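# Carry the long cardboard box to the farthest shelf

## Task

Lift the long cardboard box off the desk and set it down on a shelf in the final shelving section at the far end of the aisle (either side of the aisle is fine). It must rest on the shelf board itself rather than on a carton, and no part of it may project past the shelf's front edge. The robot must not topple or finish leaning, or the task fails.

## Robot and tools

ROBOT. The robot is a TidyBot++: a wheeled base 0.54 m long, 0.50 m wide and 0.38 m tall, on four driven casters. It has one seven-joint arm with a two-finger gripper, so every arm command is for that single arm. The shoulder sits 0.12 m ahead of the base centre and 0.68 m up. Upper arm, forearm and hand are 0.42, 0.31 and 0.31 m long. At the start the arm is folded with the hand aimed at the floor. Two cameras exist: base_camera on the chassis and wrist_camera, which looks along the hand.

FRAMES. Base frame: origin on the floor below the base centre, x ahead, y to the left, z up, in metres. The odometry frame is the base frame as it stood when the scene began. base_odometry gives x, y and heading (rad, left positive, -3.142 to 3.142) in that frame. It counts wheel rotation only, so slip shows up as travel and it drifts a few cm over many moves. hand_pose is the point midway between the closed finger pads, in the base frame: x, y, z, then quaternion qw, qx, qy, qz. The hand's own z axis runs out along the fingers, and the fingers close along its y axis.

move. One call sends one action. Its parts start together and may finish at different times.
- base: an object holding any of translate_m (forward +), strafe_m (left +) and rotate_rad (counter-clockwise from above +). These are offsets from where the base last reported itself, measured along the base axes at that moment, not positions to reach. translate_m and strafe_m each run -2 to 2 m; rotate_rad runs -6.3 to 6.3 rad.
- joints: absolute angle targets in rad, keyed joint_1_rad to joint_7_rad, plus gripper_pos from 0 (open, about 85 mm gap) to 1 (closed). The gap is roughly 85 x (1 - gripper_pos) mm. joint_2_rad is limited to ±2.249, joint_4_rad to ±2.579 and joint_6_rad to ±2.099; the others turn freely and take the shorter route, so turn in steps below half a revolution. joint_1_rad positive turns the arm clockwise seen from above, opposite to rotate_rad.
- target: one list of seven numbers, an absolute hand pose in the base frame laid out exactly like hand_pose (metres, then qw, qx, qy, qz). With target, joints may only carry gripper_pos.
- speeds: caps for this action only. translate_m and strafe_m 0.05 to 0.5 m/s (give one value under one key when both move), rotate_rad 0.1 to 1.57 rad/s, gripper_pos 0.234 to 0.993 per s.
- min_time_s: the shortest duration, 0.1 to 8 s, for arm motions starting from rest.
- cameras: a list of base_camera, wrist_camera or all; [] gives none.
- blocking: true (default) returns when everything has stopped; false returns after about half a second while motion continues, and a later move only replaces the parts it names.
A move with no action just reports state and images. An action lasts at most 15 s; a base move is cut off after 14 s.

wait(seconds 0 to 10, cameras) lets time pass without new commands and returns early once earlier motion settles. stop(cameras) brakes all running motion. zoom_image(camera, region [x0, y0, x1, y1] in image pixels, origin top-left, at most 504 by 504) enlarges part of the latest frame. read_manual(section "licences") returns licence text only. finished_scene(scene, the current scene's number) ends the scene for good; call nothing after it in that reply.

RESULTS. base_status, joint_status and hand_status read moving, done, off_target (resting away from the goal), not_followed (a check held the command back, e.g. self-collision or pose unreachable), contact_stop, time_out, torque_fault or limit_stop_at_motor_heat. After an unrequested stop, later calls in the same reply are skipped. hand_target is where the hand would be with every joint on target; a held load makes it hang lower. motor_effort gives percent of each motor's maximum with the peak in brackets. base_tilt shows lean in degrees. on_its_own lists things the robot did uncommanded. Warning lines include ARM HIT, MOTOR HOT and OVER-TEMPERATURE FAULT.

PRACTICAL POINTS. The hand usually lands within about 3 cm of a target; correct by adding the difference between desired and measured position to the previous target. To hold a loaded hand still, resend hand_target, not hand_pose. The arm sags under load and never avoids furniture, so it will press into a desk. A hand aimed straight down reaches at most about 0.94 m above the floor, and only close in. The finger spring makes contact happen slightly before the reading suggests. When a gripped object settles on a surface, hand_pose nearly stops falling even as commands go lower. While you think, time passes and motion continues.

AVOID. Do not drop the box, release it while moving, or strike furniture hard. Don't grip it with a hard squeeze while it still rests on the desk. Do not drive or turn while the raised arm is snagged, nor swing a stretched arm sideways, since the robot can tip. Keep joint torques under 104.5 N m (joints 1 to 4) and 51.3 N m (joints 5 to 7) to avoid a 10 s torque fault. Don't hold the arm stretched or straining for long, or the motors overheat and the arm sinks.

Each tool is called after "Emit:" in YAML: its name, and indented under it one key for each argument.

## Session

Emit:
move:
  cameras: ["all"]

Scene clock: 0.00 s.
base_odometry: x=+0.000 y=+0.000 heading=+0.000
base_tilt: forward=+0.8 right=-0.7
base_status: not commanded
joint_positions: joint_1_rad=+0.031 joint_2_rad=-0.368 joint_3_rad=+3.097 joint_4_rad=-2.529 joint_5_rad=-0.017 joint_6_rad=-0.857 joint_7_rad=+1.535 gripper_pos=+0.002
joint_status: not commanded
motor_effort: joint_1_rad=+0 joint_2_rad=-1 joint_3_rad=+1 joint_4_rad=+13 joint_5_rad=+0 joint_6_rad=+2 joint_7_rad=+0
hand_pose: x=+0.2668 y=+0.0056 z=+0.5903 quat_wxyz=(+0.000, +0.998, -0.017, +0.062) (m; base frame)
hand_target: x=+0.2658 y=+0.0056 z=+0.5896 quat_wxyz=(+0.000, +0.998, -0.017, +0.061) (m; base frame)
hand_status: not commanded
pictures: base_camera, wrist_camera

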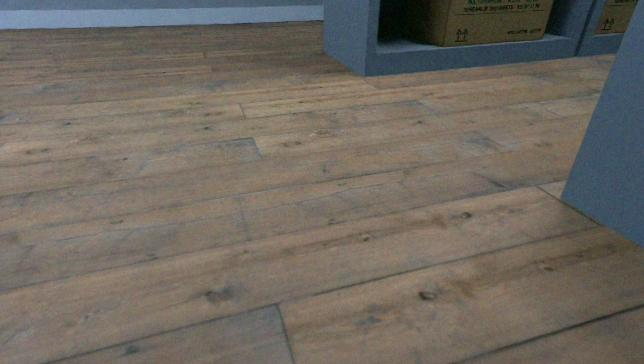

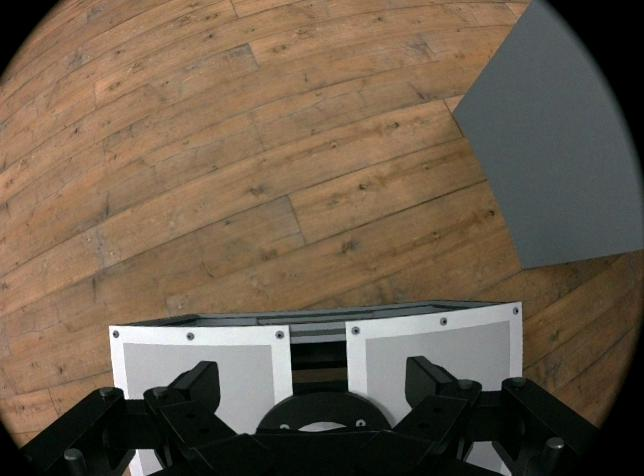

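Emit:
move:
  joints: {"joint_6_rad": 0.55}
  cameras: ["all"]

Scene clock: 13.00 s.
move: done
base_odometry: x=+0.000 y=+0.000 heading=+0.000
base_tilt: forward=+0.7 right=-0.5
base_status: not commanded
joint_positions: joint_1_rad=+0.031 joint_2_rad=-0.368 joint_3_rad=+3.097 joint_4_rad=-2.529 joint_5_rad=-0.017 joint_6_rad=+0.491 joint_7_rad=+1.535 gripper_pos=+0.002
joint_status: all done
motor_effort: joint_1_rad=+0(1) joint_2_rad=-4(5) joint_3_rad=+1(1) joint_4_rad=+17(17) joint_5_rad=+0(0) joint_6_rad=+10(10) joint_7_rad=+0(1)
hand_pose: x=+0.5381 y=+0.0064 z=+0.8684 quat_wxyz=(-0.012, +0.741, -0.012, +0.671)
hand_target: x=+0.5391 y=+0.0064 z=+0.8853 quat_wxyz=(-0.012, +0.722, -0.012, +0.692)
hand_status: not commanded
pictures: base_camera, wrist_camera

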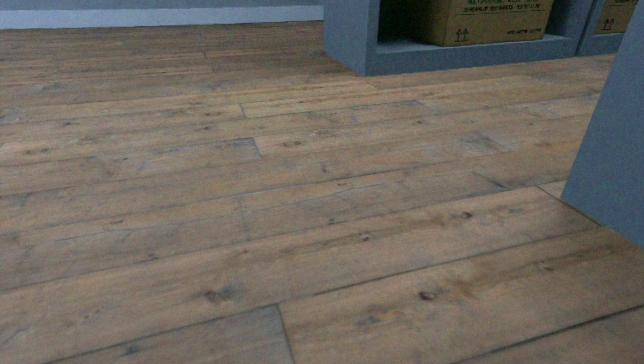

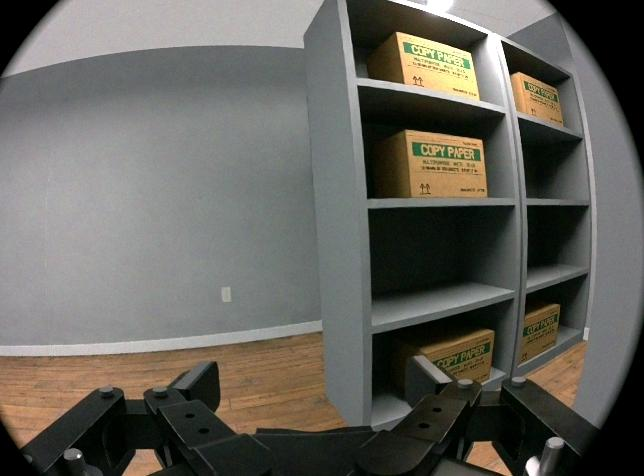

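Emit:
move:
  joints: {"joint_2_rad": -0.9, "joint_6_rad": 0.06}
  base: {"rotate_rad": 1.3}
  cameras: ["all"]

Emit:
move:
  base: {"rotate_rad": 1.4}
  cameras: ["all"]

Scene clock: 25.37 s.
move: done
base_odometry: x=+0.000 y=+0.000 heading=+1.300
base_tilt: forward=+0.7 right=-0.6
base_status: done
joint_positions: joint_1_rad=+0.031 joint_2_rad=-0.886 joint_3_rad=+3.097 joint_4_rad=-2.529 joint_5_rad=-0.017 joint_6_rad=+0.134 joint_7_rad=+1.535 gripper_pos=+0.002
joint_status: all done
motor_effort: joint_1_rad=+0(1) joint_2_rad=+7(8) joint_3_rad=+1(2) joint_4_rad=+19(20) joint_5_rad=+0(1) joint_6_rad=+10(11) joint_7_rad=+0(2)
hand_pose: x=+0.4172 y=+0.0089 z=+0.9435 quat_wxyz=(-0.006, +0.685, -0.007, +0.728)
hand_target: x=+0.4143 y=+0.0086 z=+0.9237 quat_wxyz=(-0.005, +0.707, -0.008, +0.707)
hand_status: not commanded
pictures: base_camera, wrist_camera

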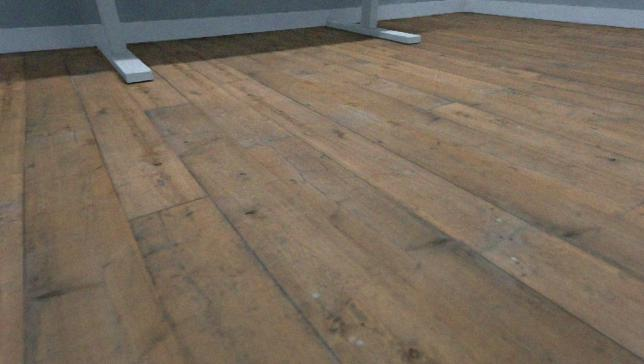

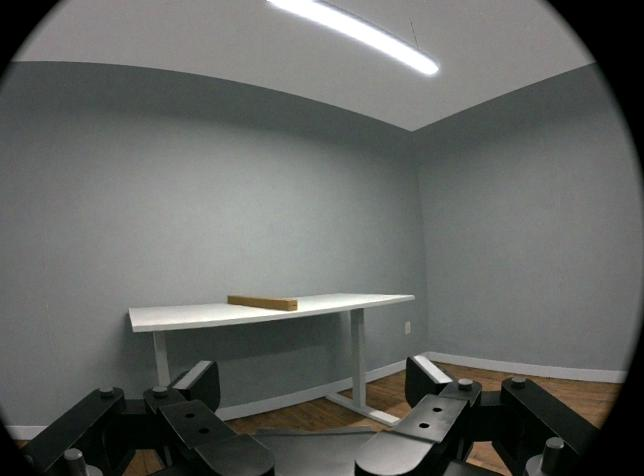

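Scene clock: 27.57 s.
move: done
base_odometry: x=+0.000 y=+0.000 heading=+2.699
base_tilt: forward=+0.7 right=-0.5
base_status: done
joint_positions: joint_1_rad=+0.031 joint_2_rad=-0.886 joint_3_rad=+3.097 joint_4_rad=-2.529 joint_5_rad=-0.017 joint_6_rad=+0.133 joint_7_rad=+1.535 gripper_pos=+0.002
joint_status: not commanded
motor_effort: joint_1_rad=+0(1) joint_2_rad=+7(8) joint_3_rad=+2(2) joint_4_rad=+19(20) joint_5_rad=+0(1) joint_6_rad=+10(10) joint_7_rad=+1(1)
hand_pose: x=+0.4172 y=+0.0089 z=+0.9432 quat_wxyz=(-0.006, +0.686, -0.007, +0.728)
hand_target: x=+0.4143 y=+0.0086 z=+0.9237 quat_wxyz=(-0.005, +0.707, -0.008, +0.707)
hand_status: not commanded
pictures: base_camera, wrist_camera

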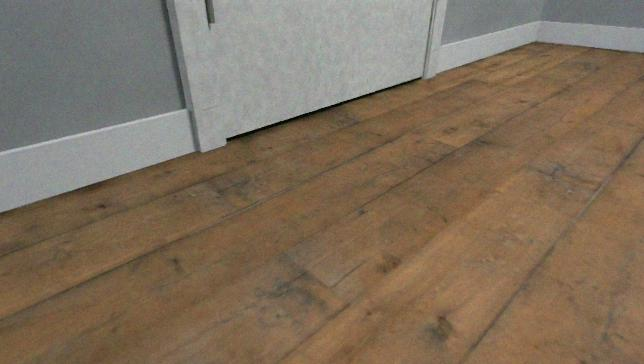

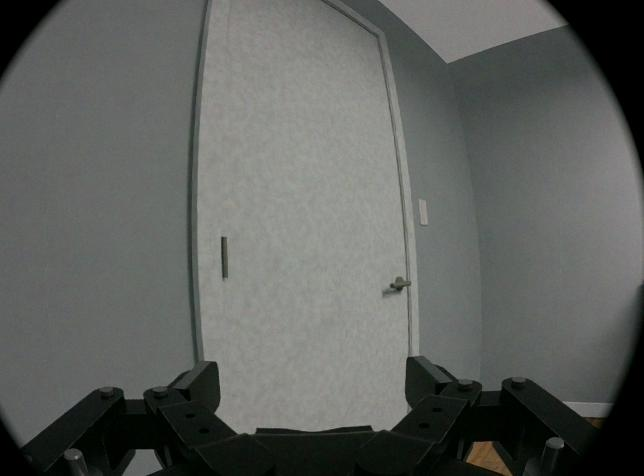

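Emit:
move:
  base: {"rotate_rad": -0.749}
  joints: {"joint_6_rad": 0.0}
  cameras: ["all"]

Scene clock: 34.20 s.
move: done
base_odometry: x=+0.000 y=+0.000 heading=+1.951
base_tilt: forward=+0.6 right=-0.4
base_status: done
joint_positions: joint_1_rad=+0.031 joint_2_rad=-0.886 joint_3_rad=+3.097 joint_4_rad=-2.529 joint_5_rad=-0.017 joint_6_rad=+0.061 joint_7_rad=+1.535 gripper_pos=+0.002
joint_status: all done
motor_effort: joint_1_rad=+0(1) joint_2_rad=+7(8) joint_3_rad=+1(2) joint_4_rad=+19(21) joint_5_rad=+0(1) joint_6_rad=+9(12) joint_7_rad=-1(1)
hand_pose: x=+0.4177 y=+0.0086 z=+0.9211 quat_wxyz=(-0.005, +0.711, -0.008, +0.703)
hand_target: x=+0.4137 y=+0.0083 z=+0.9051 quat_wxyz=(-0.004, +0.728, -0.008, +0.685)
hand_status: not commanded
pictures: base_camera, wrist_camera

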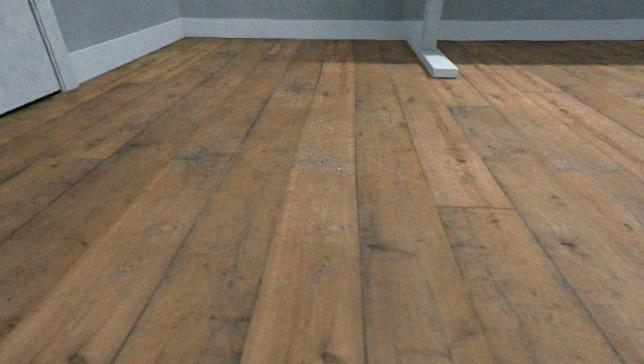

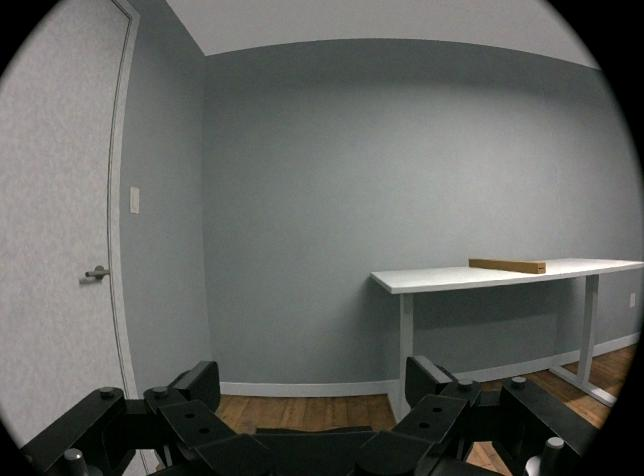

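Emit:
move:
  base: {"strafe_m": -1.05, "translate_m": 0.25}
  cameras: ["all"]

Scene clock: 54.63 s.
move: done
base_odometry: x=+0.882 y=+0.622 heading=+1.951
base_tilt: forward=+0.7 right=-0.6
base_status: done
joint_positions: joint_1_rad=+0.031 joint_2_rad=-0.886 joint_3_rad=+3.097 joint_4_rad=-2.529 joint_5_rad=-0.017 joint_6_rad=+0.061 joint_7_rad=+1.535 gripper_pos=+0.002
joint_status: not commanded
motor_effort: joint_1_rad=+0(1) joint_2_rad=+8(8) joint_3_rad=+1(3) joint_4_rad=+19(20) joint_5_rad=+0(1) joint_6_rad=+9(10) joint_7_rad=+0(1)
hand_pose: x=+0.4177 y=+0.0086 z=+0.9211 quat_wxyz=(-0.005, +0.711, -0.008, +0.703)
hand_target: x=+0.4137 y=+0.0083 z=+0.9051 quat_wxyz=(-0.004, +0.728, -0.008, +0.685)
hand_status: not commanded
pictures: base_camera, wrist_camera

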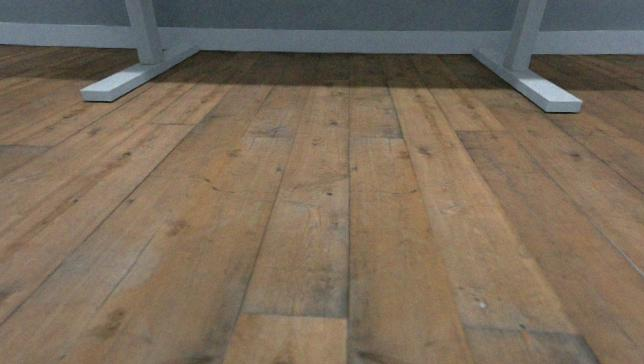

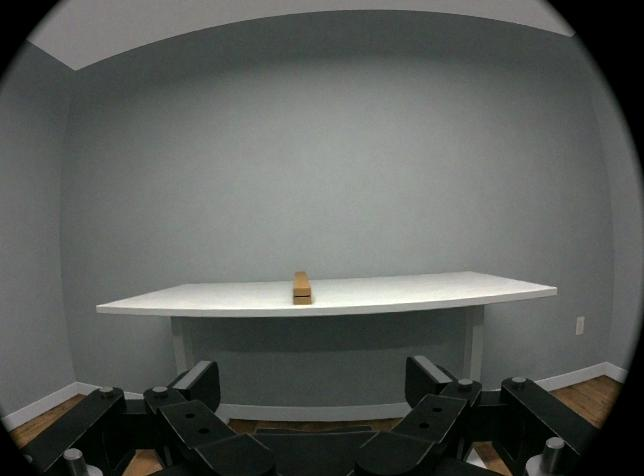

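Emit:
move:
  base: {"translate_m": 0.4}
  joints: {"joint_1_rad": 0.0, "joint_2_rad": 0.0, "joint_3_rad": 3.1416, "joint_4_rad": -1.6, "joint_5_rad": 0.0, "joint_6_rad": -0.756, "joint_7_rad": 1.571}
  cameras: ["all"]

Scene clock: 97.90 s.
move: done
base_odometry: x=+0.734 y=+0.994 heading=+1.951
base_tilt: forward=+0.7 right=-0.5
base_status: done
joint_positions: joint_1_rad=+0.014 joint_2_rad=-0.016 joint_3_rad=+3.123 joint_4_rad=-1.632 joint_5_rad=-0.017 joint_6_rad=-0.687 joint_7_rad=+1.535 gripper_pos=+0.002
joint_status: all done
motor_effort: joint_1_rad=+0(1) joint_2_rad=-17(20) joint_3_rad=+0(2) joint_4_rad=+18(20) joint_5_rad=+0(1) joint_6_rad=+7(10) joint_7_rad=-1(2)
hand_pose: x=+0.6576 y=+0.0072 z=+0.8805 quat_wxyz=(-0.016, +0.913, -0.018, +0.407)
hand_target: x=+0.6534 y=+0.0013 z=+0.8733 quat_wxyz=(+0.000, +0.924, +0.000, +0.383)
hand_status: not commanded
pictures: base_camera, wrist_camera

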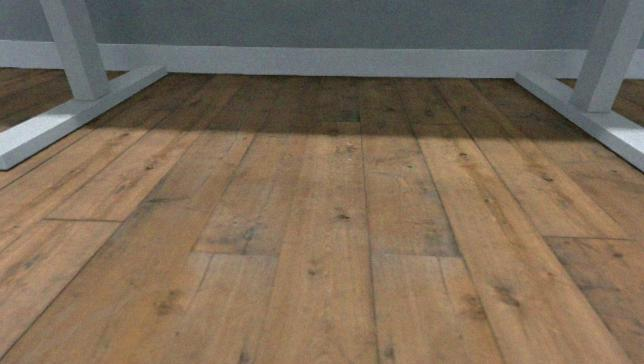

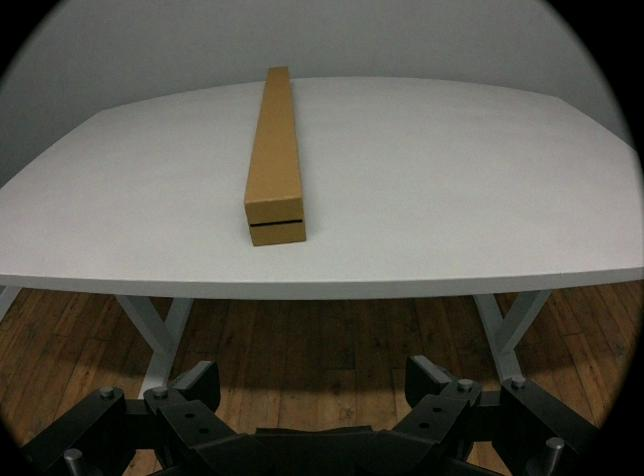

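Emit:
move:
  base: {"translate_m": -0.5, "strafe_m": 0.1}
  joints: {"joint_2_rad": -0.9, "joint_4_rad": -2.529, "joint_6_rad": 0.0}
  cameras: []

Emit:
move:
  base: {"rotate_rad": 3.1416}
  cameras: ["all"]

Scene clock: 145.80 s.
move: done
base_odometry: x=+0.826 y=+0.492 heading=+1.950
base_tilt: forward=+0.6 right=-0.6
base_status: done
joint_positions: joint_1_rad=+0.012 joint_2_rad=-0.891 joint_3_rad=+3.128 joint_4_rad=-2.490 joint_5_rad=-0.017 joint_6_rad=-0.062 joint_7_rad=+1.535 gripper_pos=+0.002
joint_status: all done
motor_effort: joint_1_rad=+0(1) joint_2_rad=+7(21) joint_3_rad=+1(1) joint_4_rad=+19(20) joint_5_rad=+0(1) joint_6_rad=+9(10) joint_7_rad=-1(1)
hand_pose: x=+0.4160 y=+0.0031 z=+0.9089 quat_wxyz=(-0.013, +0.738, -0.017, +0.674)
hand_target: x=+0.4140 y=+0.0013 z=+0.9069 quat_wxyz=(+0.000, +0.727, +0.000, +0.686)
hand_status: not commanded

Scene clock: 149.13 s.
move: done
base_odometry: x=+0.826 y=+0.492 heading=-1.192
base_tilt: forward=+0.6 right=-0.5
base_status: done
joint_positions: joint_1_rad=+0.009 joint_2_rad=-0.891 joint_3_rad=+3.128 joint_4_rad=-2.490 joint_5_rad=-0.017 joint_6_rad=-0.061 joint_7_rad=+1.535 gripper_pos=+0.002
joint_status: not commanded
motor_effort: joint_1_rad=+0(1) joint_2_rad=+7(8) joint_3_rad=+1(2) joint_4_rad=+19(20) joint_5_rad=+0(1) joint_6_rad=+9(10) joint_7_rad=+0(2)
hand_pose: x=+0.4160 y=+0.0037 z=+0.9094 quat_wxyz=(-0.014, +0.738, -0.016, +0.675)
hand_target: x=+0.4140 y=+0.0013 z=+0.9069 quat_wxyz=(+0.000, +0.727, +0.000, +0.686)
hand_status: not commanded
pictures: base_camera, wrist_camera

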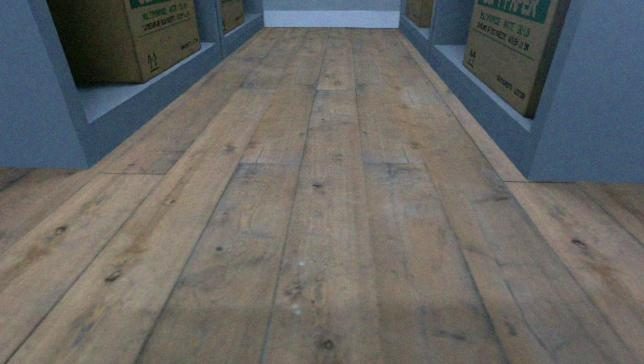

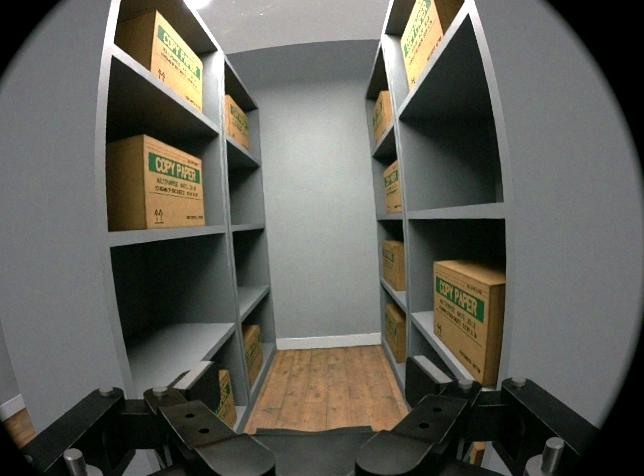

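Emit:
zoom_image:
  camera: "wrist_camera"
  region: [90, 0, 420, 470]

Scaled by 1.072.

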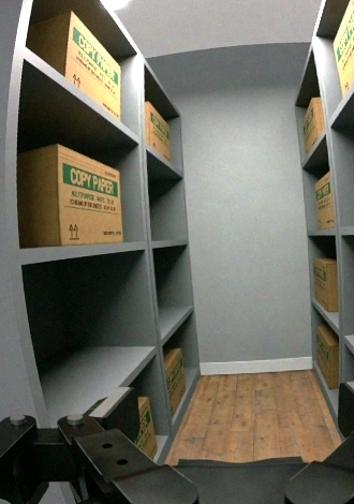

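Emit:
move:
  base: {"rotate_rad": -0.072, "strafe_m": 0.1}
  cameras: ["all"]

Scene clock: 178.83 s.
move: done
base_odometry: x=+0.919 y=+0.529 heading=-1.264
base_tilt: forward=+0.6 right=-0.6
base_status: done
joint_positions: joint_1_rad=+0.006 joint_2_rad=-0.891 joint_3_rad=+3.131 joint_4_rad=-2.490 joint_5_rad=-0.017 joint_6_rad=-0.060 joint_7_rad=+1.535 gripper_pos=+0.002
joint_status: not commanded
motor_effort: joint_1_rad=+0(2) joint_2_rad=+7(8) joint_3_rad=+1(2) joint_4_rad=+19(20) joint_5_rad=+0(1) joint_6_rad=+9(10) joint_7_rad=+0(2)
hand_pose: x=+0.4161 y=+0.0035 z=+0.9096 quat_wxyz=(-0.015, +0.738, -0.016, +0.675)
hand_target: x=+0.4140 y=+0.0013 z=+0.9069 quat_wxyz=(+0.000, +0.727, +0.000, +0.686)
hand_status: not commanded
pictures: base_camera, wrist_camera

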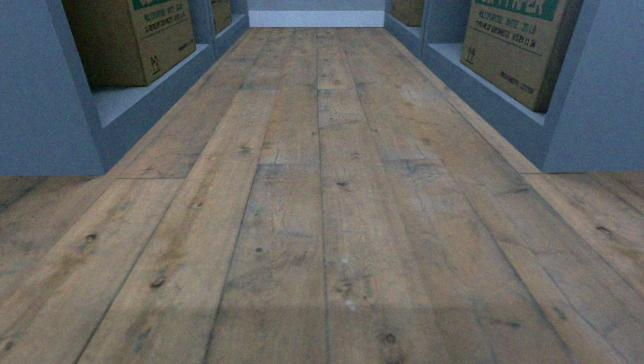

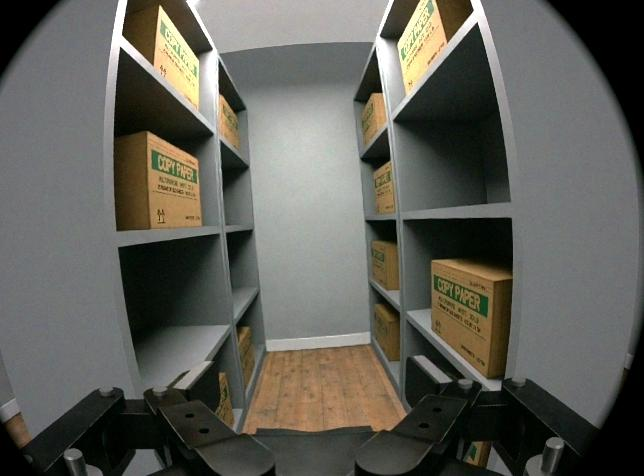

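Emit:
move:
  base: {"rotate_rad": 0.012, "translate_m": 1.3}
  speeds: {"translate_m": 0.35}
  cameras: ["all"]

Scene clock: 186.67 s.
move: done
base_odometry: x=+1.312 y=-0.710 heading=-1.252
base_tilt: forward=+0.7 right=-0.5
base_status: done
joint_positions: joint_1_rad=+0.006 joint_2_rad=-0.893 joint_3_rad=+3.131 joint_4_rad=-2.490 joint_5_rad=-0.017 joint_6_rad=-0.059 joint_7_rad=+1.535 gripper_pos=+0.002
joint_status: not commanded
motor_effort: joint_1_rad=+0(1) joint_2_rad=+7(9) joint_3_rad=+1(2) joint_4_rad=+19(20) joint_5_rad=+0(1) joint_6_rad=+10(10) joint_7_rad=+0(2)
hand_pose: x=+0.4157 y=+0.0035 z=+0.9105 quat_wxyz=(-0.015, +0.737, -0.016, +0.676)
hand_target: x=+0.4140 y=+0.0013 z=+0.9069 quat_wxyz=(+0.000, +0.727, +0.000, +0.686)
hand_status: not commanded
pictures: base_camera, wrist_camera

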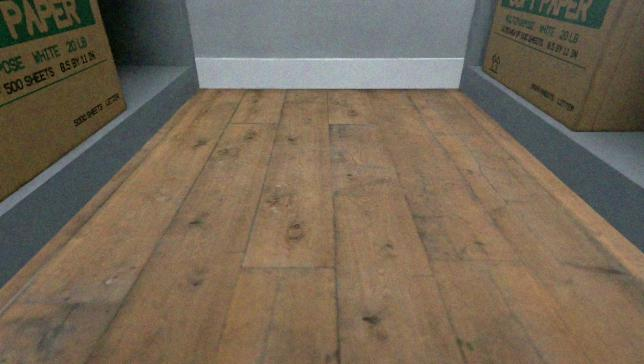

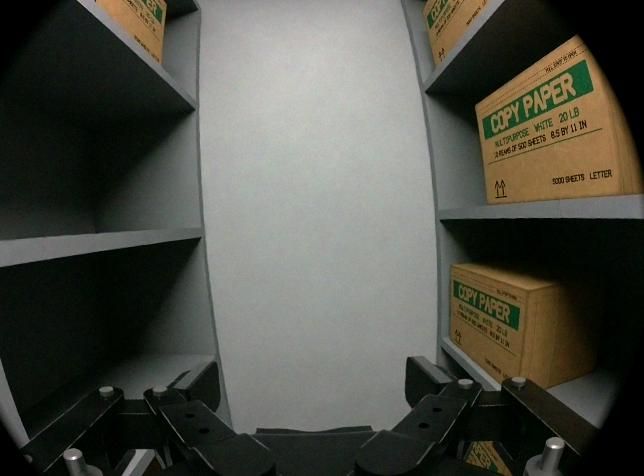

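Emit:
zoom_image:
  camera: "wrist_camera"
  region: [0, 160, 320, 476]

Emit:
zoom_image:
  camera: "wrist_camera"
  region: [400, 180, 644, 476]

Scaled by 1.575.

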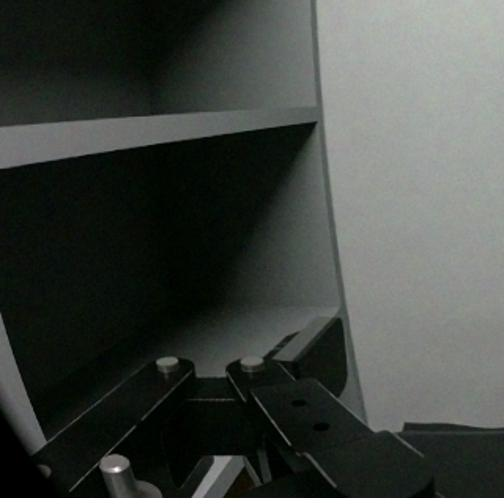

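Scaled by 1.703.

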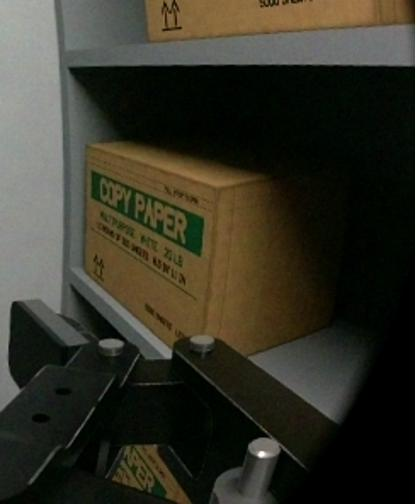

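Emit:
move:
  base: {"translate_m": -1.5}
  speeds: {"translate_m": 0.4}
  cameras: []

Emit:
move:
  base: {"rotate_rad": -3.1416}
  joints: {"joint_2_rad": 0.0, "joint_4_rad": -1.6, "joint_6_rad": -0.756, "joint_7_rad": 1.61}
  cameras: ["all"]

Scene clock: 254.83 s.
move: done
base_odometry: x=+0.841 y=+0.714 heading=-1.251
base_tilt: forward=+0.6 right=-0.6
base_status: done
joint_positions: joint_1_rad=+0.006 joint_2_rad=-0.896 joint_3_rad=+3.132 joint_4_rad=-2.491 joint_5_rad=-0.017 joint_6_rad=-0.058 joint_7_rad=+1.535 gripper_pos=+0.002
joint_status: not commanded
motor_effort: joint_1_rad=+0(1) joint_2_rad=+7(9) joint_3_rad=+1(2) joint_4_rad=+19(20) joint_5_rad=+0(1) joint_6_rad=+9(10) joint_7_rad=+0(1)
hand_pose: x=+0.4150 y=+0.0034 z=+0.9115 quat_wxyz=(-0.016, +0.735, -0.017, +0.677)
hand_target: x=+0.4140 y=+0.0013 z=+0.9069 quat_wxyz=(+0.000, +0.727, +0.000, +0.686)
hand_status: not commanded

Scene clock: 258.23 s.
move: done
base_odometry: x=+0.841 y=+0.714 heading=+1.891
base_tilt: forward=+0.7 right=-0.6
base_status: done
joint_positions: joint_1_rad=+0.005 joint_2_rad=-0.005 joint_3_rad=+3.138 joint_4_rad=-1.628 joint_5_rad=-0.017 joint_6_rad=-0.688 joint_7_rad=+1.562 gripper_pos=+0.002
joint_status: all done
motor_effort: joint_1_rad=+0(2) joint_2_rad=-17(21) joint_3_rad=+1(3) joint_4_rad=+18(21) joint_5_rad=-1(1) joint_6_rad=+8(10) joint_7_rad=+0(2)
hand_pose: x=+0.6605 y=+0.0043 z=+0.8758 quat_wxyz=(-0.009, +0.915, -0.008, +0.403)
hand_target: x=+0.6534 y=+0.0013 z=+0.8733 quat_wxyz=(+0.008, +0.924, +0.018, +0.383)
hand_status: not commanded
pictures: base_camera, wrist_camera

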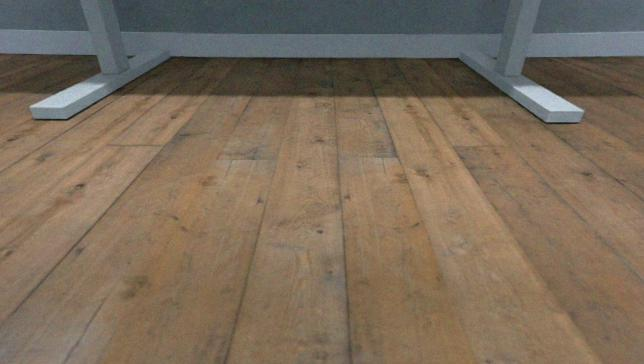

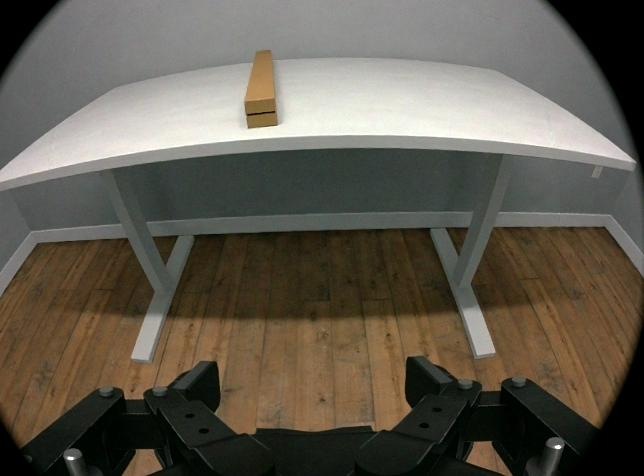

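Emit:
move:
  target: [0.62, 0.0, 0.96, 0, 0.9659, 0, 0.2588]
  base: {"rotate_rad": 0.11, "strafe_m": -0.04, "translate_m": 0.4}
  cameras: ["all"]

Scene clock: 296.97 s.
move: done
base_odometry: x=+0.754 y=+1.107 heading=+2.001
base_tilt: forward=+0.7 right=-0.6
base_status: done
joint_positions: joint_1_rad=-0.009 joint_2_rad=+0.129 joint_3_rad=+3.159 joint_4_rad=-1.029 joint_5_rad=-0.017 joint_6_rad=-1.413 joint_7_rad=+1.562 gripper_pos=+0.002
joint_status: not commanded
motor_effort: joint_1_rad=+0(3) joint_2_rad=-19(22) joint_3_rad=+0(3) joint_4_rad=+16(19) joint_5_rad=+0(1) joint_6_rad=+6(8) joint_7_rad=+0(1)
hand_pose: x=+0.6295 y=+0.0031 z=+0.9630 quat_wxyz=(-0.008, +0.960, -0.007, +0.281)
hand_target: x=+0.6200 y=+0.0000 z=+0.9600 quat_wxyz=(+0.000, +0.966, +0.000, +0.259)
hand_status: done (0.010 m and 2.9 deg from the pose sent, 0.094 m and 17.6 deg at the start)
pictures: base_camera, wrist_camera

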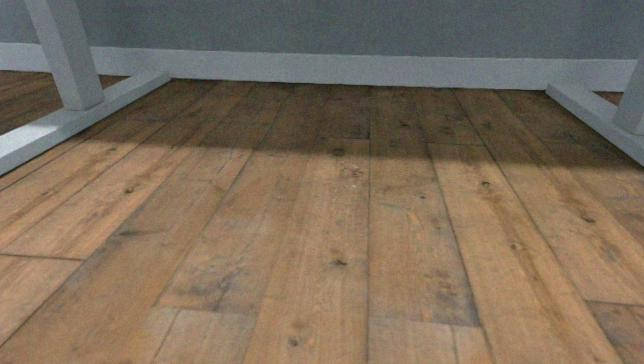

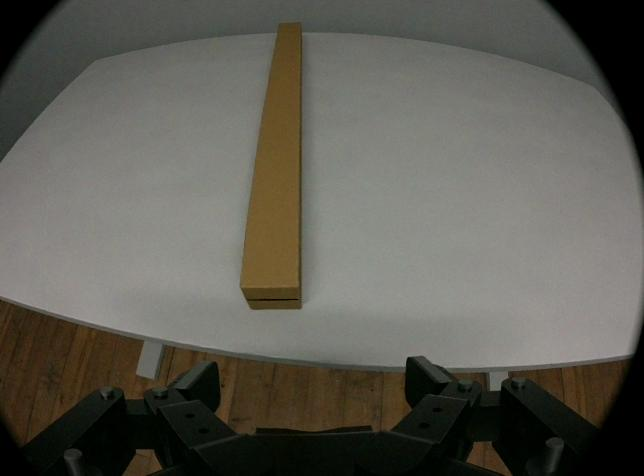

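Emit:
move:
  base: {"strafe_m": 0.03, "translate_m": 0.38}
  speeds: {"translate_m": 0.25}
  cameras: ["all"]

Scene clock: 315.93 s.
move: done
base_odometry: x=+0.568 y=+1.440 heading=+2.001
base_tilt: forward=+0.7 right=-0.6
base_status: done
joint_positions: joint_1_rad=-0.010 joint_2_rad=+0.135 joint_3_rad=+3.160 joint_4_rad=-1.027 joint_5_rad=-0.017 joint_6_rad=-1.418 joint_7_rad=+1.562 gripper_pos=+0.002
joint_status: not commanded
motor_effort: joint_1_rad=+0(1) joint_2_rad=-19(23) joint_3_rad=+0(1) joint_4_rad=+15(17) joint_5_rad=+0(1) joint_6_rad=+5(7) joint_7_rad=-1(2)
hand_pose: x=+0.6302 y=+0.0033 z=+0.9603 quat_wxyz=(-0.008, +0.961, -0.006, +0.277)
hand_target: x=+0.6200 y=+0.0000 z=+0.9600 quat_wxyz=(+0.000, +0.966, +0.000, +0.259)
hand_status: not commanded
pictures: base_camera, wrist_camera

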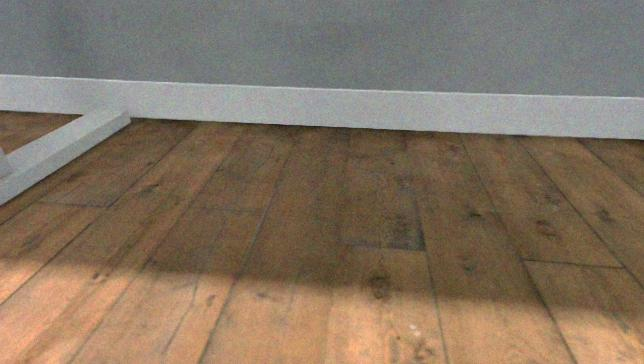

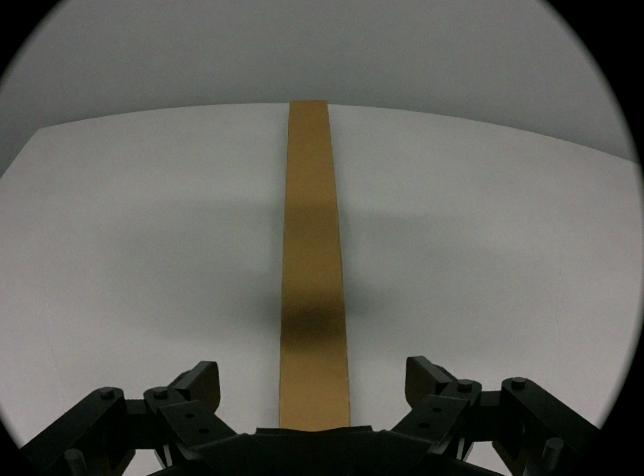

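Emit:
move:
  target: [0.665, 0.0, 0.87, 0, 0.9659, 0, 0.2588]
  min_time_s: 2
  cameras: ["wrist_camera"]

Scene clock: 324.50 s.
move: done
base_odometry: x=+0.568 y=+1.440 heading=+2.001
base_tilt: forward=+0.7 right=-0.6
base_status: not commanded
joint_positions: joint_1_rad=-0.010 joint_2_rad=+0.164 joint_3_rad=+3.160 joint_4_rad=-1.204 joint_5_rad=-0.017 joint_6_rad=-1.249 joint_7_rad=+1.562 gripper_pos=+0.002
joint_status: not commanded
motor_effort: joint_1_rad=+0(0) joint_2_rad=-21(22) joint_3_rad=+0(1) joint_4_rad=+17(17) joint_5_rad=+0(1) joint_6_rad=+5(6) joint_7_rad=+0(2)
hand_pose: x=+0.6518 y=+0.0029 z=+0.8908 quat_wxyz=(-0.007, +0.966, -0.008, +0.259)
hand_target: x=+0.6650 y=+0.0000 z=+0.8700 quat_wxyz=(+0.000, +0.966, +0.000, +0.259)
hand_status: done (0.025 m and 1.2 deg from the pose sent, 0.097 m and 2.5 deg at the start)

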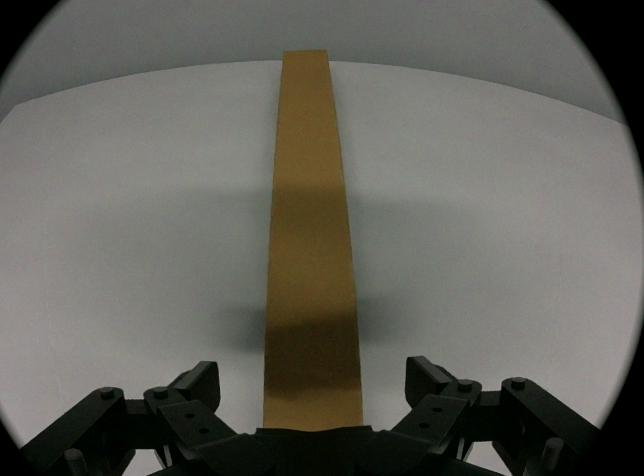

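Emit:
zoom_image:
  camera: "wrist_camera"
  region: [180, 260, 440, 476]

Scaled by 1.938.

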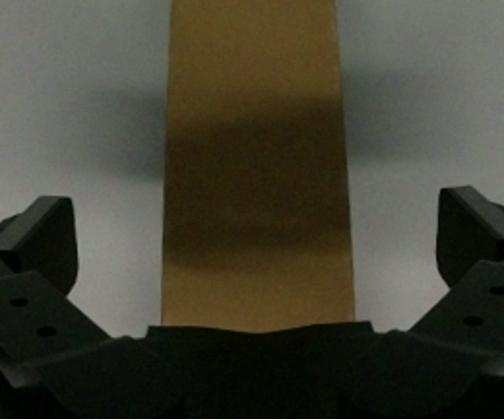

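Emit:
move:
  target: [0.68, 0.0, 0.85, 0, 0.9659, 0, 0.2588]
  min_time_s: 2
  cameras: ["wrist_camera"]

Emit:
zoom_image:
  camera: "wrist_camera"
  region: [180, 260, 440, 476]

Scene clock: 339.57 s.
move: done
base_odometry: x=+0.568 y=+1.440 heading=+2.001
base_tilt: forward=+0.7 right=-0.5
base_status: not commanded
joint_positions: joint_1_rad=-0.010 joint_2_rad=+0.192 joint_3_rad=+3.160 joint_4_rad=-1.226 joint_5_rad=-0.017 joint_6_rad=-1.193 joint_7_rad=+1.562 gripper_pos=+0.002
joint_status: not commanded
motor_effort: joint_1_rad=+0(0) joint_2_rad=-21(23) joint_3_rad=+0(1) joint_4_rad=+17(17) joint_5_rad=+0(1) joint_6_rad=+5(6) joint_7_rad=+0(1)
hand_pose: x=+0.6678 y=+0.0028 z=+0.8744 quat_wxyz=(-0.007, +0.965, -0.008, +0.262)
hand_target: x=+0.6800 y=+0.0000 z=+0.8500 quat_wxyz=(+0.000, +0.966, +0.000, +0.259)
hand_status: done (0.027 m and 1.3 deg from the pose sent, 0.050 m and 1.2 deg at the start)

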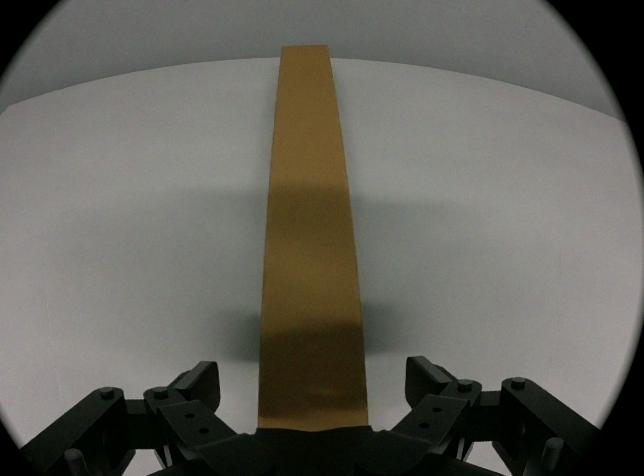

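Scaled by 1.938.

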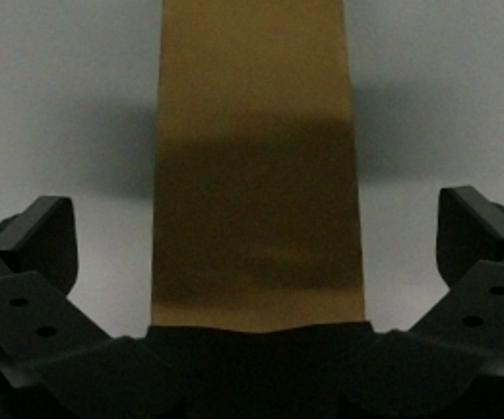

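Emit:
move:
  joints: {"gripper_pos": 0.3}
  speeds: {"gripper_pos": 0.3}
  cameras: ["wrist_camera"]

Emit:
zoom_image:
  camera: "wrist_camera"
  region: [200, 300, 420, 476]

Scene clock: 354.00 s.
move: done
base_odometry: x=+0.568 y=+1.440 heading=+2.001
base_tilt: forward=+0.8 right=-0.6
base_status: not commanded
joint_positions: joint_1_rad=-0.010 joint_2_rad=+0.192 joint_3_rad=+3.160 joint_4_rad=-1.226 joint_5_rad=-0.017 joint_6_rad=-1.193 joint_7_rad=+1.562 gripper_pos=+0.300
joint_status: all done
motor_effort: joint_1_rad=+0(1) joint_2_rad=-22(23) joint_3_rad=+0(1) joint_4_rad=+17(18) joint_5_rad=+0(0) joint_6_rad=+5(6) joint_7_rad=+0(1)
hand_pose: x=+0.6678 y=+0.0028 z=+0.8744 quat_wxyz=(-0.007, +0.965, -0.008, +0.262)
hand_target: x=+0.6800 y=+0.0000 z=+0.8500 quat_wxyz=(+0.000, +0.966, +0.000, +0.259)
hand_status: not commanded

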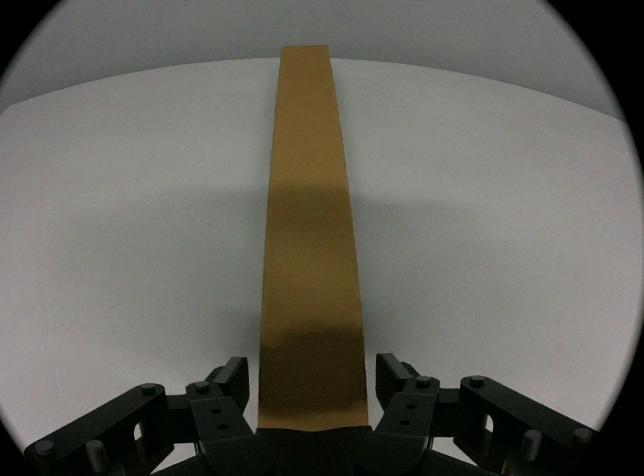

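Scaled by 2.291.

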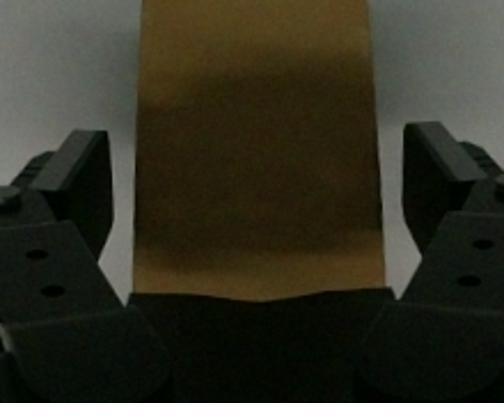

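Emit:
move:
  target: [0.68, 0.0, 0.835, 0, 0.9659, 0, 0.2588]
  min_time_s: 2
  cameras: ["wrist_camera"]

Emit:
zoom_image:
  camera: "wrist_camera"
  region: [200, 300, 420, 476]

Scene clock: 361.20 s.
move: done
base_odometry: x=+0.568 y=+1.440 heading=+2.001
base_tilt: forward=+0.6 right=-0.7
base_status: not commanded
joint_positions: joint_1_rad=-0.010 joint_2_rad=+0.192 joint_3_rad=+3.160 joint_4_rad=-1.276 joint_5_rad=-0.017 joint_6_rad=-1.145 joint_7_rad=+1.562 gripper_pos=+0.300
joint_status: not commanded
motor_effort: joint_1_rad=+0(1) joint_2_rad=-21(23) joint_3_rad=+0(1) joint_4_rad=+17(18) joint_5_rad=+0(1) joint_6_rad=+4(6) joint_7_rad=+0(1)
hand_pose: x=+0.6692 y=+0.0026 z=+0.8582 quat_wxyz=(-0.007, +0.965, -0.009, +0.261)
hand_target: x=+0.6800 y=+0.0000 z=+0.8350 quat_wxyz=(+0.000, +0.966, +0.000, +0.259)
hand_status: done (0.026 m and 1.3 deg from the pose sent, 0.041 m and 1.3 deg at the start)

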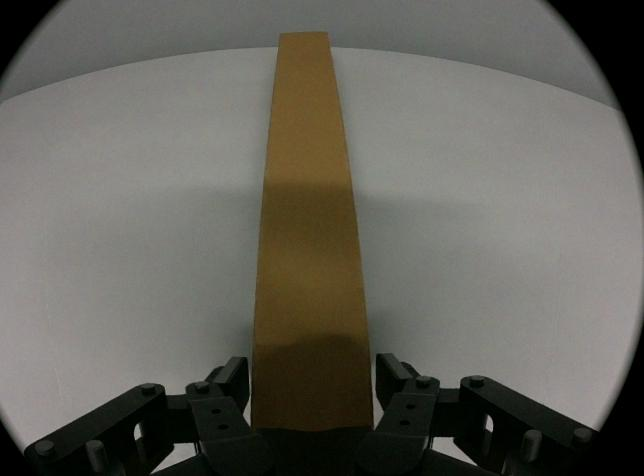

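Scaled by 2.291.

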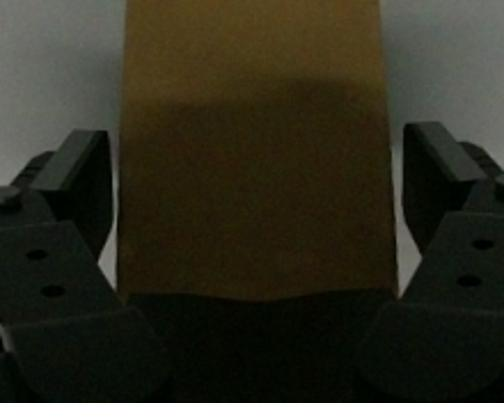

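Emit:
move:
  target: [0.68, 0.0, 0.825, 0, 0.9659, 0, 0.2588]
  min_time_s: 2
  cameras: ["wrist_camera"]

Emit:
zoom_image:
  camera: "wrist_camera"
  region: [200, 300, 420, 476]

Scene clock: 367.53 s.
move: done
base_odometry: x=+0.568 y=+1.440 heading=+2.001
base_tilt: forward=+0.7 right=-0.5
base_status: not commanded
joint_positions: joint_1_rad=-0.010 joint_2_rad=+0.192 joint_3_rad=+3.160 joint_4_rad=-1.309 joint_5_rad=-0.017 joint_6_rad=-1.113 joint_7_rad=+1.562 gripper_pos=+0.300
joint_status: not commanded
motor_effort: joint_1_rad=+0(1) joint_2_rad=-22(23) joint_3_rad=+1(1) joint_4_rad=+17(18) joint_5_rad=-1(1) joint_6_rad=+5(6) joint_7_rad=+0(2)
hand_pose: x=+0.6700 y=+0.0025 z=+0.8480 quat_wxyz=(-0.007, +0.965, -0.009, +0.261)
hand_target: x=+0.6800 y=+0.0000 z=+0.8250 quat_wxyz=(+0.000, +0.966, +0.000, +0.259)
hand_status: done (0.025 m and 1.3 deg from the pose sent, 0.035 m and 1.3 deg at the start)

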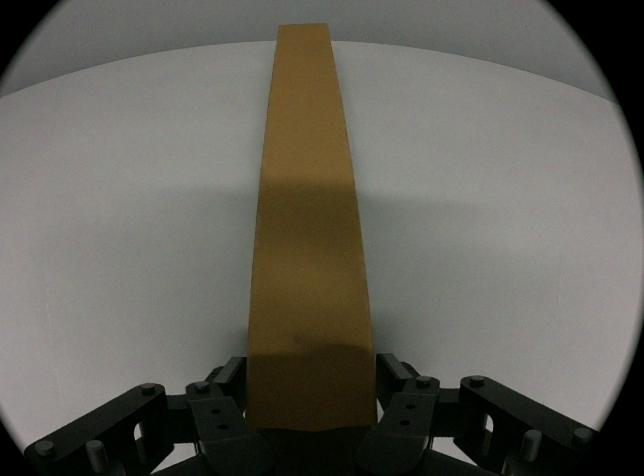

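Scaled by 2.291.

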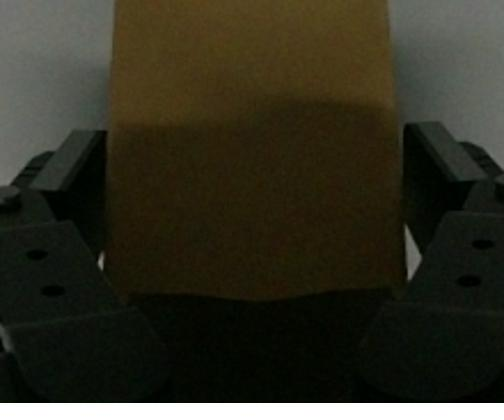

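Emit:
move:
  joints: {"gripper_pos": 0.39}
  speeds: {"gripper_pos": 0.234}
  cameras: []

Emit:
move:
  joints: {"gripper_pos": 0.41}
  speeds: {"gripper_pos": 0.234}
  cameras: ["wrist_camera"]

Scene clock: 371.77 s.
move: done
base_odometry: x=+0.568 y=+1.440 heading=+2.001
base_tilt: forward=+0.6 right=-0.5
base_status: not commanded
joint_positions: joint_1_rad=-0.010 joint_2_rad=+0.192 joint_3_rad=+3.160 joint_4_rad=-1.309 joint_5_rad=-0.017 joint_6_rad=-1.113 joint_7_rad=+1.562 gripper_pos=+0.391
joint_status: all done
motor_effort: joint_1_rad=+0(1) joint_2_rad=-22(23) joint_3_rad=+0(1) joint_4_rad=+17(18) joint_5_rad=+0(1) joint_6_rad=+5(6) joint_7_rad=+0(1)
hand_pose: x=+0.6700 y=+0.0025 z=+0.8480 quat_wxyz=(-0.007, +0.965, -0.009, +0.261)
hand_target: x=+0.6800 y=+0.0000 z=+0.8250 quat_wxyz=(+0.000, +0.966, +0.000, +0.259)
hand_status: not commanded

Scene clock: 372.43 s.
move: done
base_odometry: x=+0.568 y=+1.440 heading=+2.001
base_tilt: forward=+0.7 right=-0.5
base_status: not commanded
joint_positions: joint_1_rad=-0.010 joint_2_rad=+0.192 joint_3_rad=+3.160 joint_4_rad=-1.309 joint_5_rad=-0.017 joint_6_rad=-1.113 joint_7_rad=+1.562 gripper_pos=+0.411
joint_status: all done
motor_effort: joint_1_rad=+0(1) joint_2_rad=-22(23) joint_3_rad=+1(1) joint_4_rad=+17(17) joint_5_rad=+0(0) joint_6_rad=+5(6) joint_7_rad=+0(1)
hand_pose: x=+0.6700 y=+0.0025 z=+0.8481 quat_wxyz=(-0.007, +0.965, -0.009, +0.261)
hand_target: x=+0.6800 y=+0.0000 z=+0.8250 quat_wxyz=(+0.000, +0.966, +0.000, +0.259)
hand_status: not commanded

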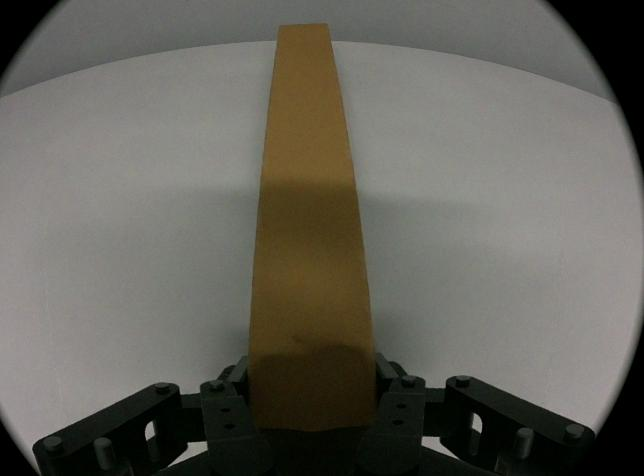

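Emit:
move:
  joints: {"gripper_pos": 0.43}
  speeds: {"gripper_pos": 0.234}
  cameras: []

Emit:
move:
  joints: {"gripper_pos": 0.445}
  speeds: {"gripper_pos": 0.234}
  cameras: ["wrist_camera"]

Scene clock: 375.33 s.
move: done
base_odometry: x=+0.568 y=+1.440 heading=+2.001
base_tilt: forward=+0.8 right=-0.4
base_status: not commanded
joint_positions: joint_1_rad=-0.010 joint_2_rad=+0.192 joint_3_rad=+3.160 joint_4_rad=-1.309 joint_5_rad=-0.017 joint_6_rad=-1.112 joint_7_rad=+1.562 gripper_pos=+0.431
joint_status: all done
motor_effort: joint_1_rad=+0(1) joint_2_rad=-21(23) joint_3_rad=+0(1) joint_4_rad=+16(17) joint_5_rad=+0(1) joint_6_rad=+5(6) joint_7_rad=+0(1)
hand_pose: x=+0.6701 y=+0.0025 z=+0.8481 quat_wxyz=(-0.007, +0.965, -0.009, +0.261)
hand_target: x=+0.6800 y=+0.0000 z=+0.8250 quat_wxyz=(+0.000, +0.966, +0.000, +0.259)
hand_status: not commanded

Scene clock: 375.97 s.
move: done
base_odometry: x=+0.568 y=+1.440 heading=+2.001
base_tilt: forward=+0.7 right=-0.6
base_status: not commanded
joint_positions: joint_1_rad=-0.010 joint_2_rad=+0.192 joint_3_rad=+3.160 joint_4_rad=-1.309 joint_5_rad=-0.017 joint_6_rad=-1.112 joint_7_rad=+1.562 gripper_pos=+0.446
joint_status: all done
motor_effort: joint_1_rad=+0(1) joint_2_rad=-22(22) joint_3_rad=+0(0) joint_4_rad=+17(17) joint_5_rad=+0(1) joint_6_rad=+5(6) joint_7_rad=-1(1)
hand_pose: x=+0.6702 y=+0.0025 z=+0.8481 quat_wxyz=(-0.007, +0.965, -0.009, +0.261)
hand_target: x=+0.6800 y=+0.0000 z=+0.8250 quat_wxyz=(+0.000, +0.966, +0.000, +0.259)
hand_status: not commanded

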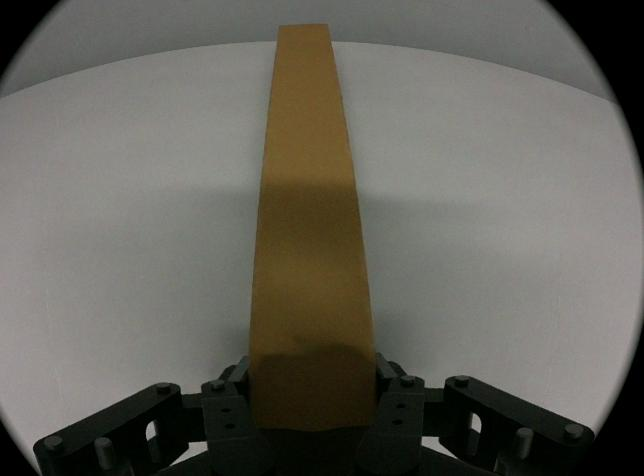

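Emit:
move:
  joints: {"gripper_pos": 0.47}
  speeds: {"gripper_pos": 0.234}
  cameras: ["wrist_camera"]

Scene clock: 379.90 s.
move: done
base_odometry: x=+0.568 y=+1.440 heading=+2.001
base_tilt: forward=+0.7 right=-0.6
base_status: not commanded
joint_positions: joint_1_rad=-0.010 joint_2_rad=+0.192 joint_3_rad=+3.160 joint_4_rad=-1.309 joint_5_rad=-0.017 joint_6_rad=-1.111 joint_7_rad=+1.562 gripper_pos=+0.468
joint_status: all done
motor_effort: joint_1_rad=+0(0) joint_2_rad=-19(22) joint_3_rad=+0(1) joint_4_rad=+15(17) joint_5_rad=+0(1) joint_6_rad=+5(6) joint_7_rad=+0(1)
hand_pose: x=+0.6705 y=+0.0025 z=+0.8483 quat_wxyz=(-0.007, +0.965, -0.009, +0.262)
hand_target: x=+0.6800 y=+0.0000 z=+0.8250 quat_wxyz=(+0.000, +0.966, +0.000, +0.259)
hand_status: not commanded

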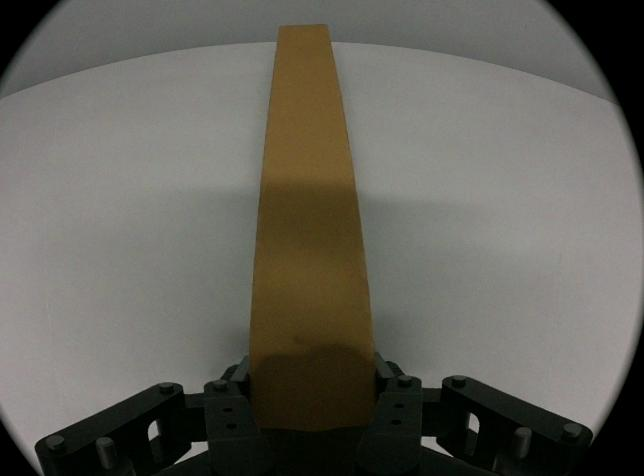

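Emit:
move:
  joints: {"gripper_pos": 0.5}
  speeds: {"gripper_pos": 0.234}
  cameras: []

Scene clock: 382.60 s.
move: off_target
base_odometry: x=+0.568 y=+1.440 heading=+2.001
base_tilt: forward=+0.6 right=-0.6
base_status: not commanded
joint_positions: joint_1_rad=-0.010 joint_2_rad=+0.192 joint_3_rad=+3.160 joint_4_rad=-1.309 joint_5_rad=-0.017 joint_6_rad=-1.109 joint_7_rad=+1.562 gripper_pos=+0.485
joint_status: gripper_pos off_target (ended at +0.485, target +0.500)
motor_effort: joint_1_rad=+0(0) joint_2_rad=-19(19) joint_3_rad=+1(1) joint_4_rad=+15(16) joint_5_rad=+0(1) joint_6_rad=+5(6) joint_7_rad=+0(1)
hand_pose: x=+0.6709 y=+0.0025 z=+0.8485 quat_wxyz=(-0.007, +0.965, -0.009, +0.263)
hand_target: x=+0.6800 y=+0.0000 z=+0.8250 quat_wxyz=(+0.000, +0.966, +0.000, +0.259)
hand_status: not commanded


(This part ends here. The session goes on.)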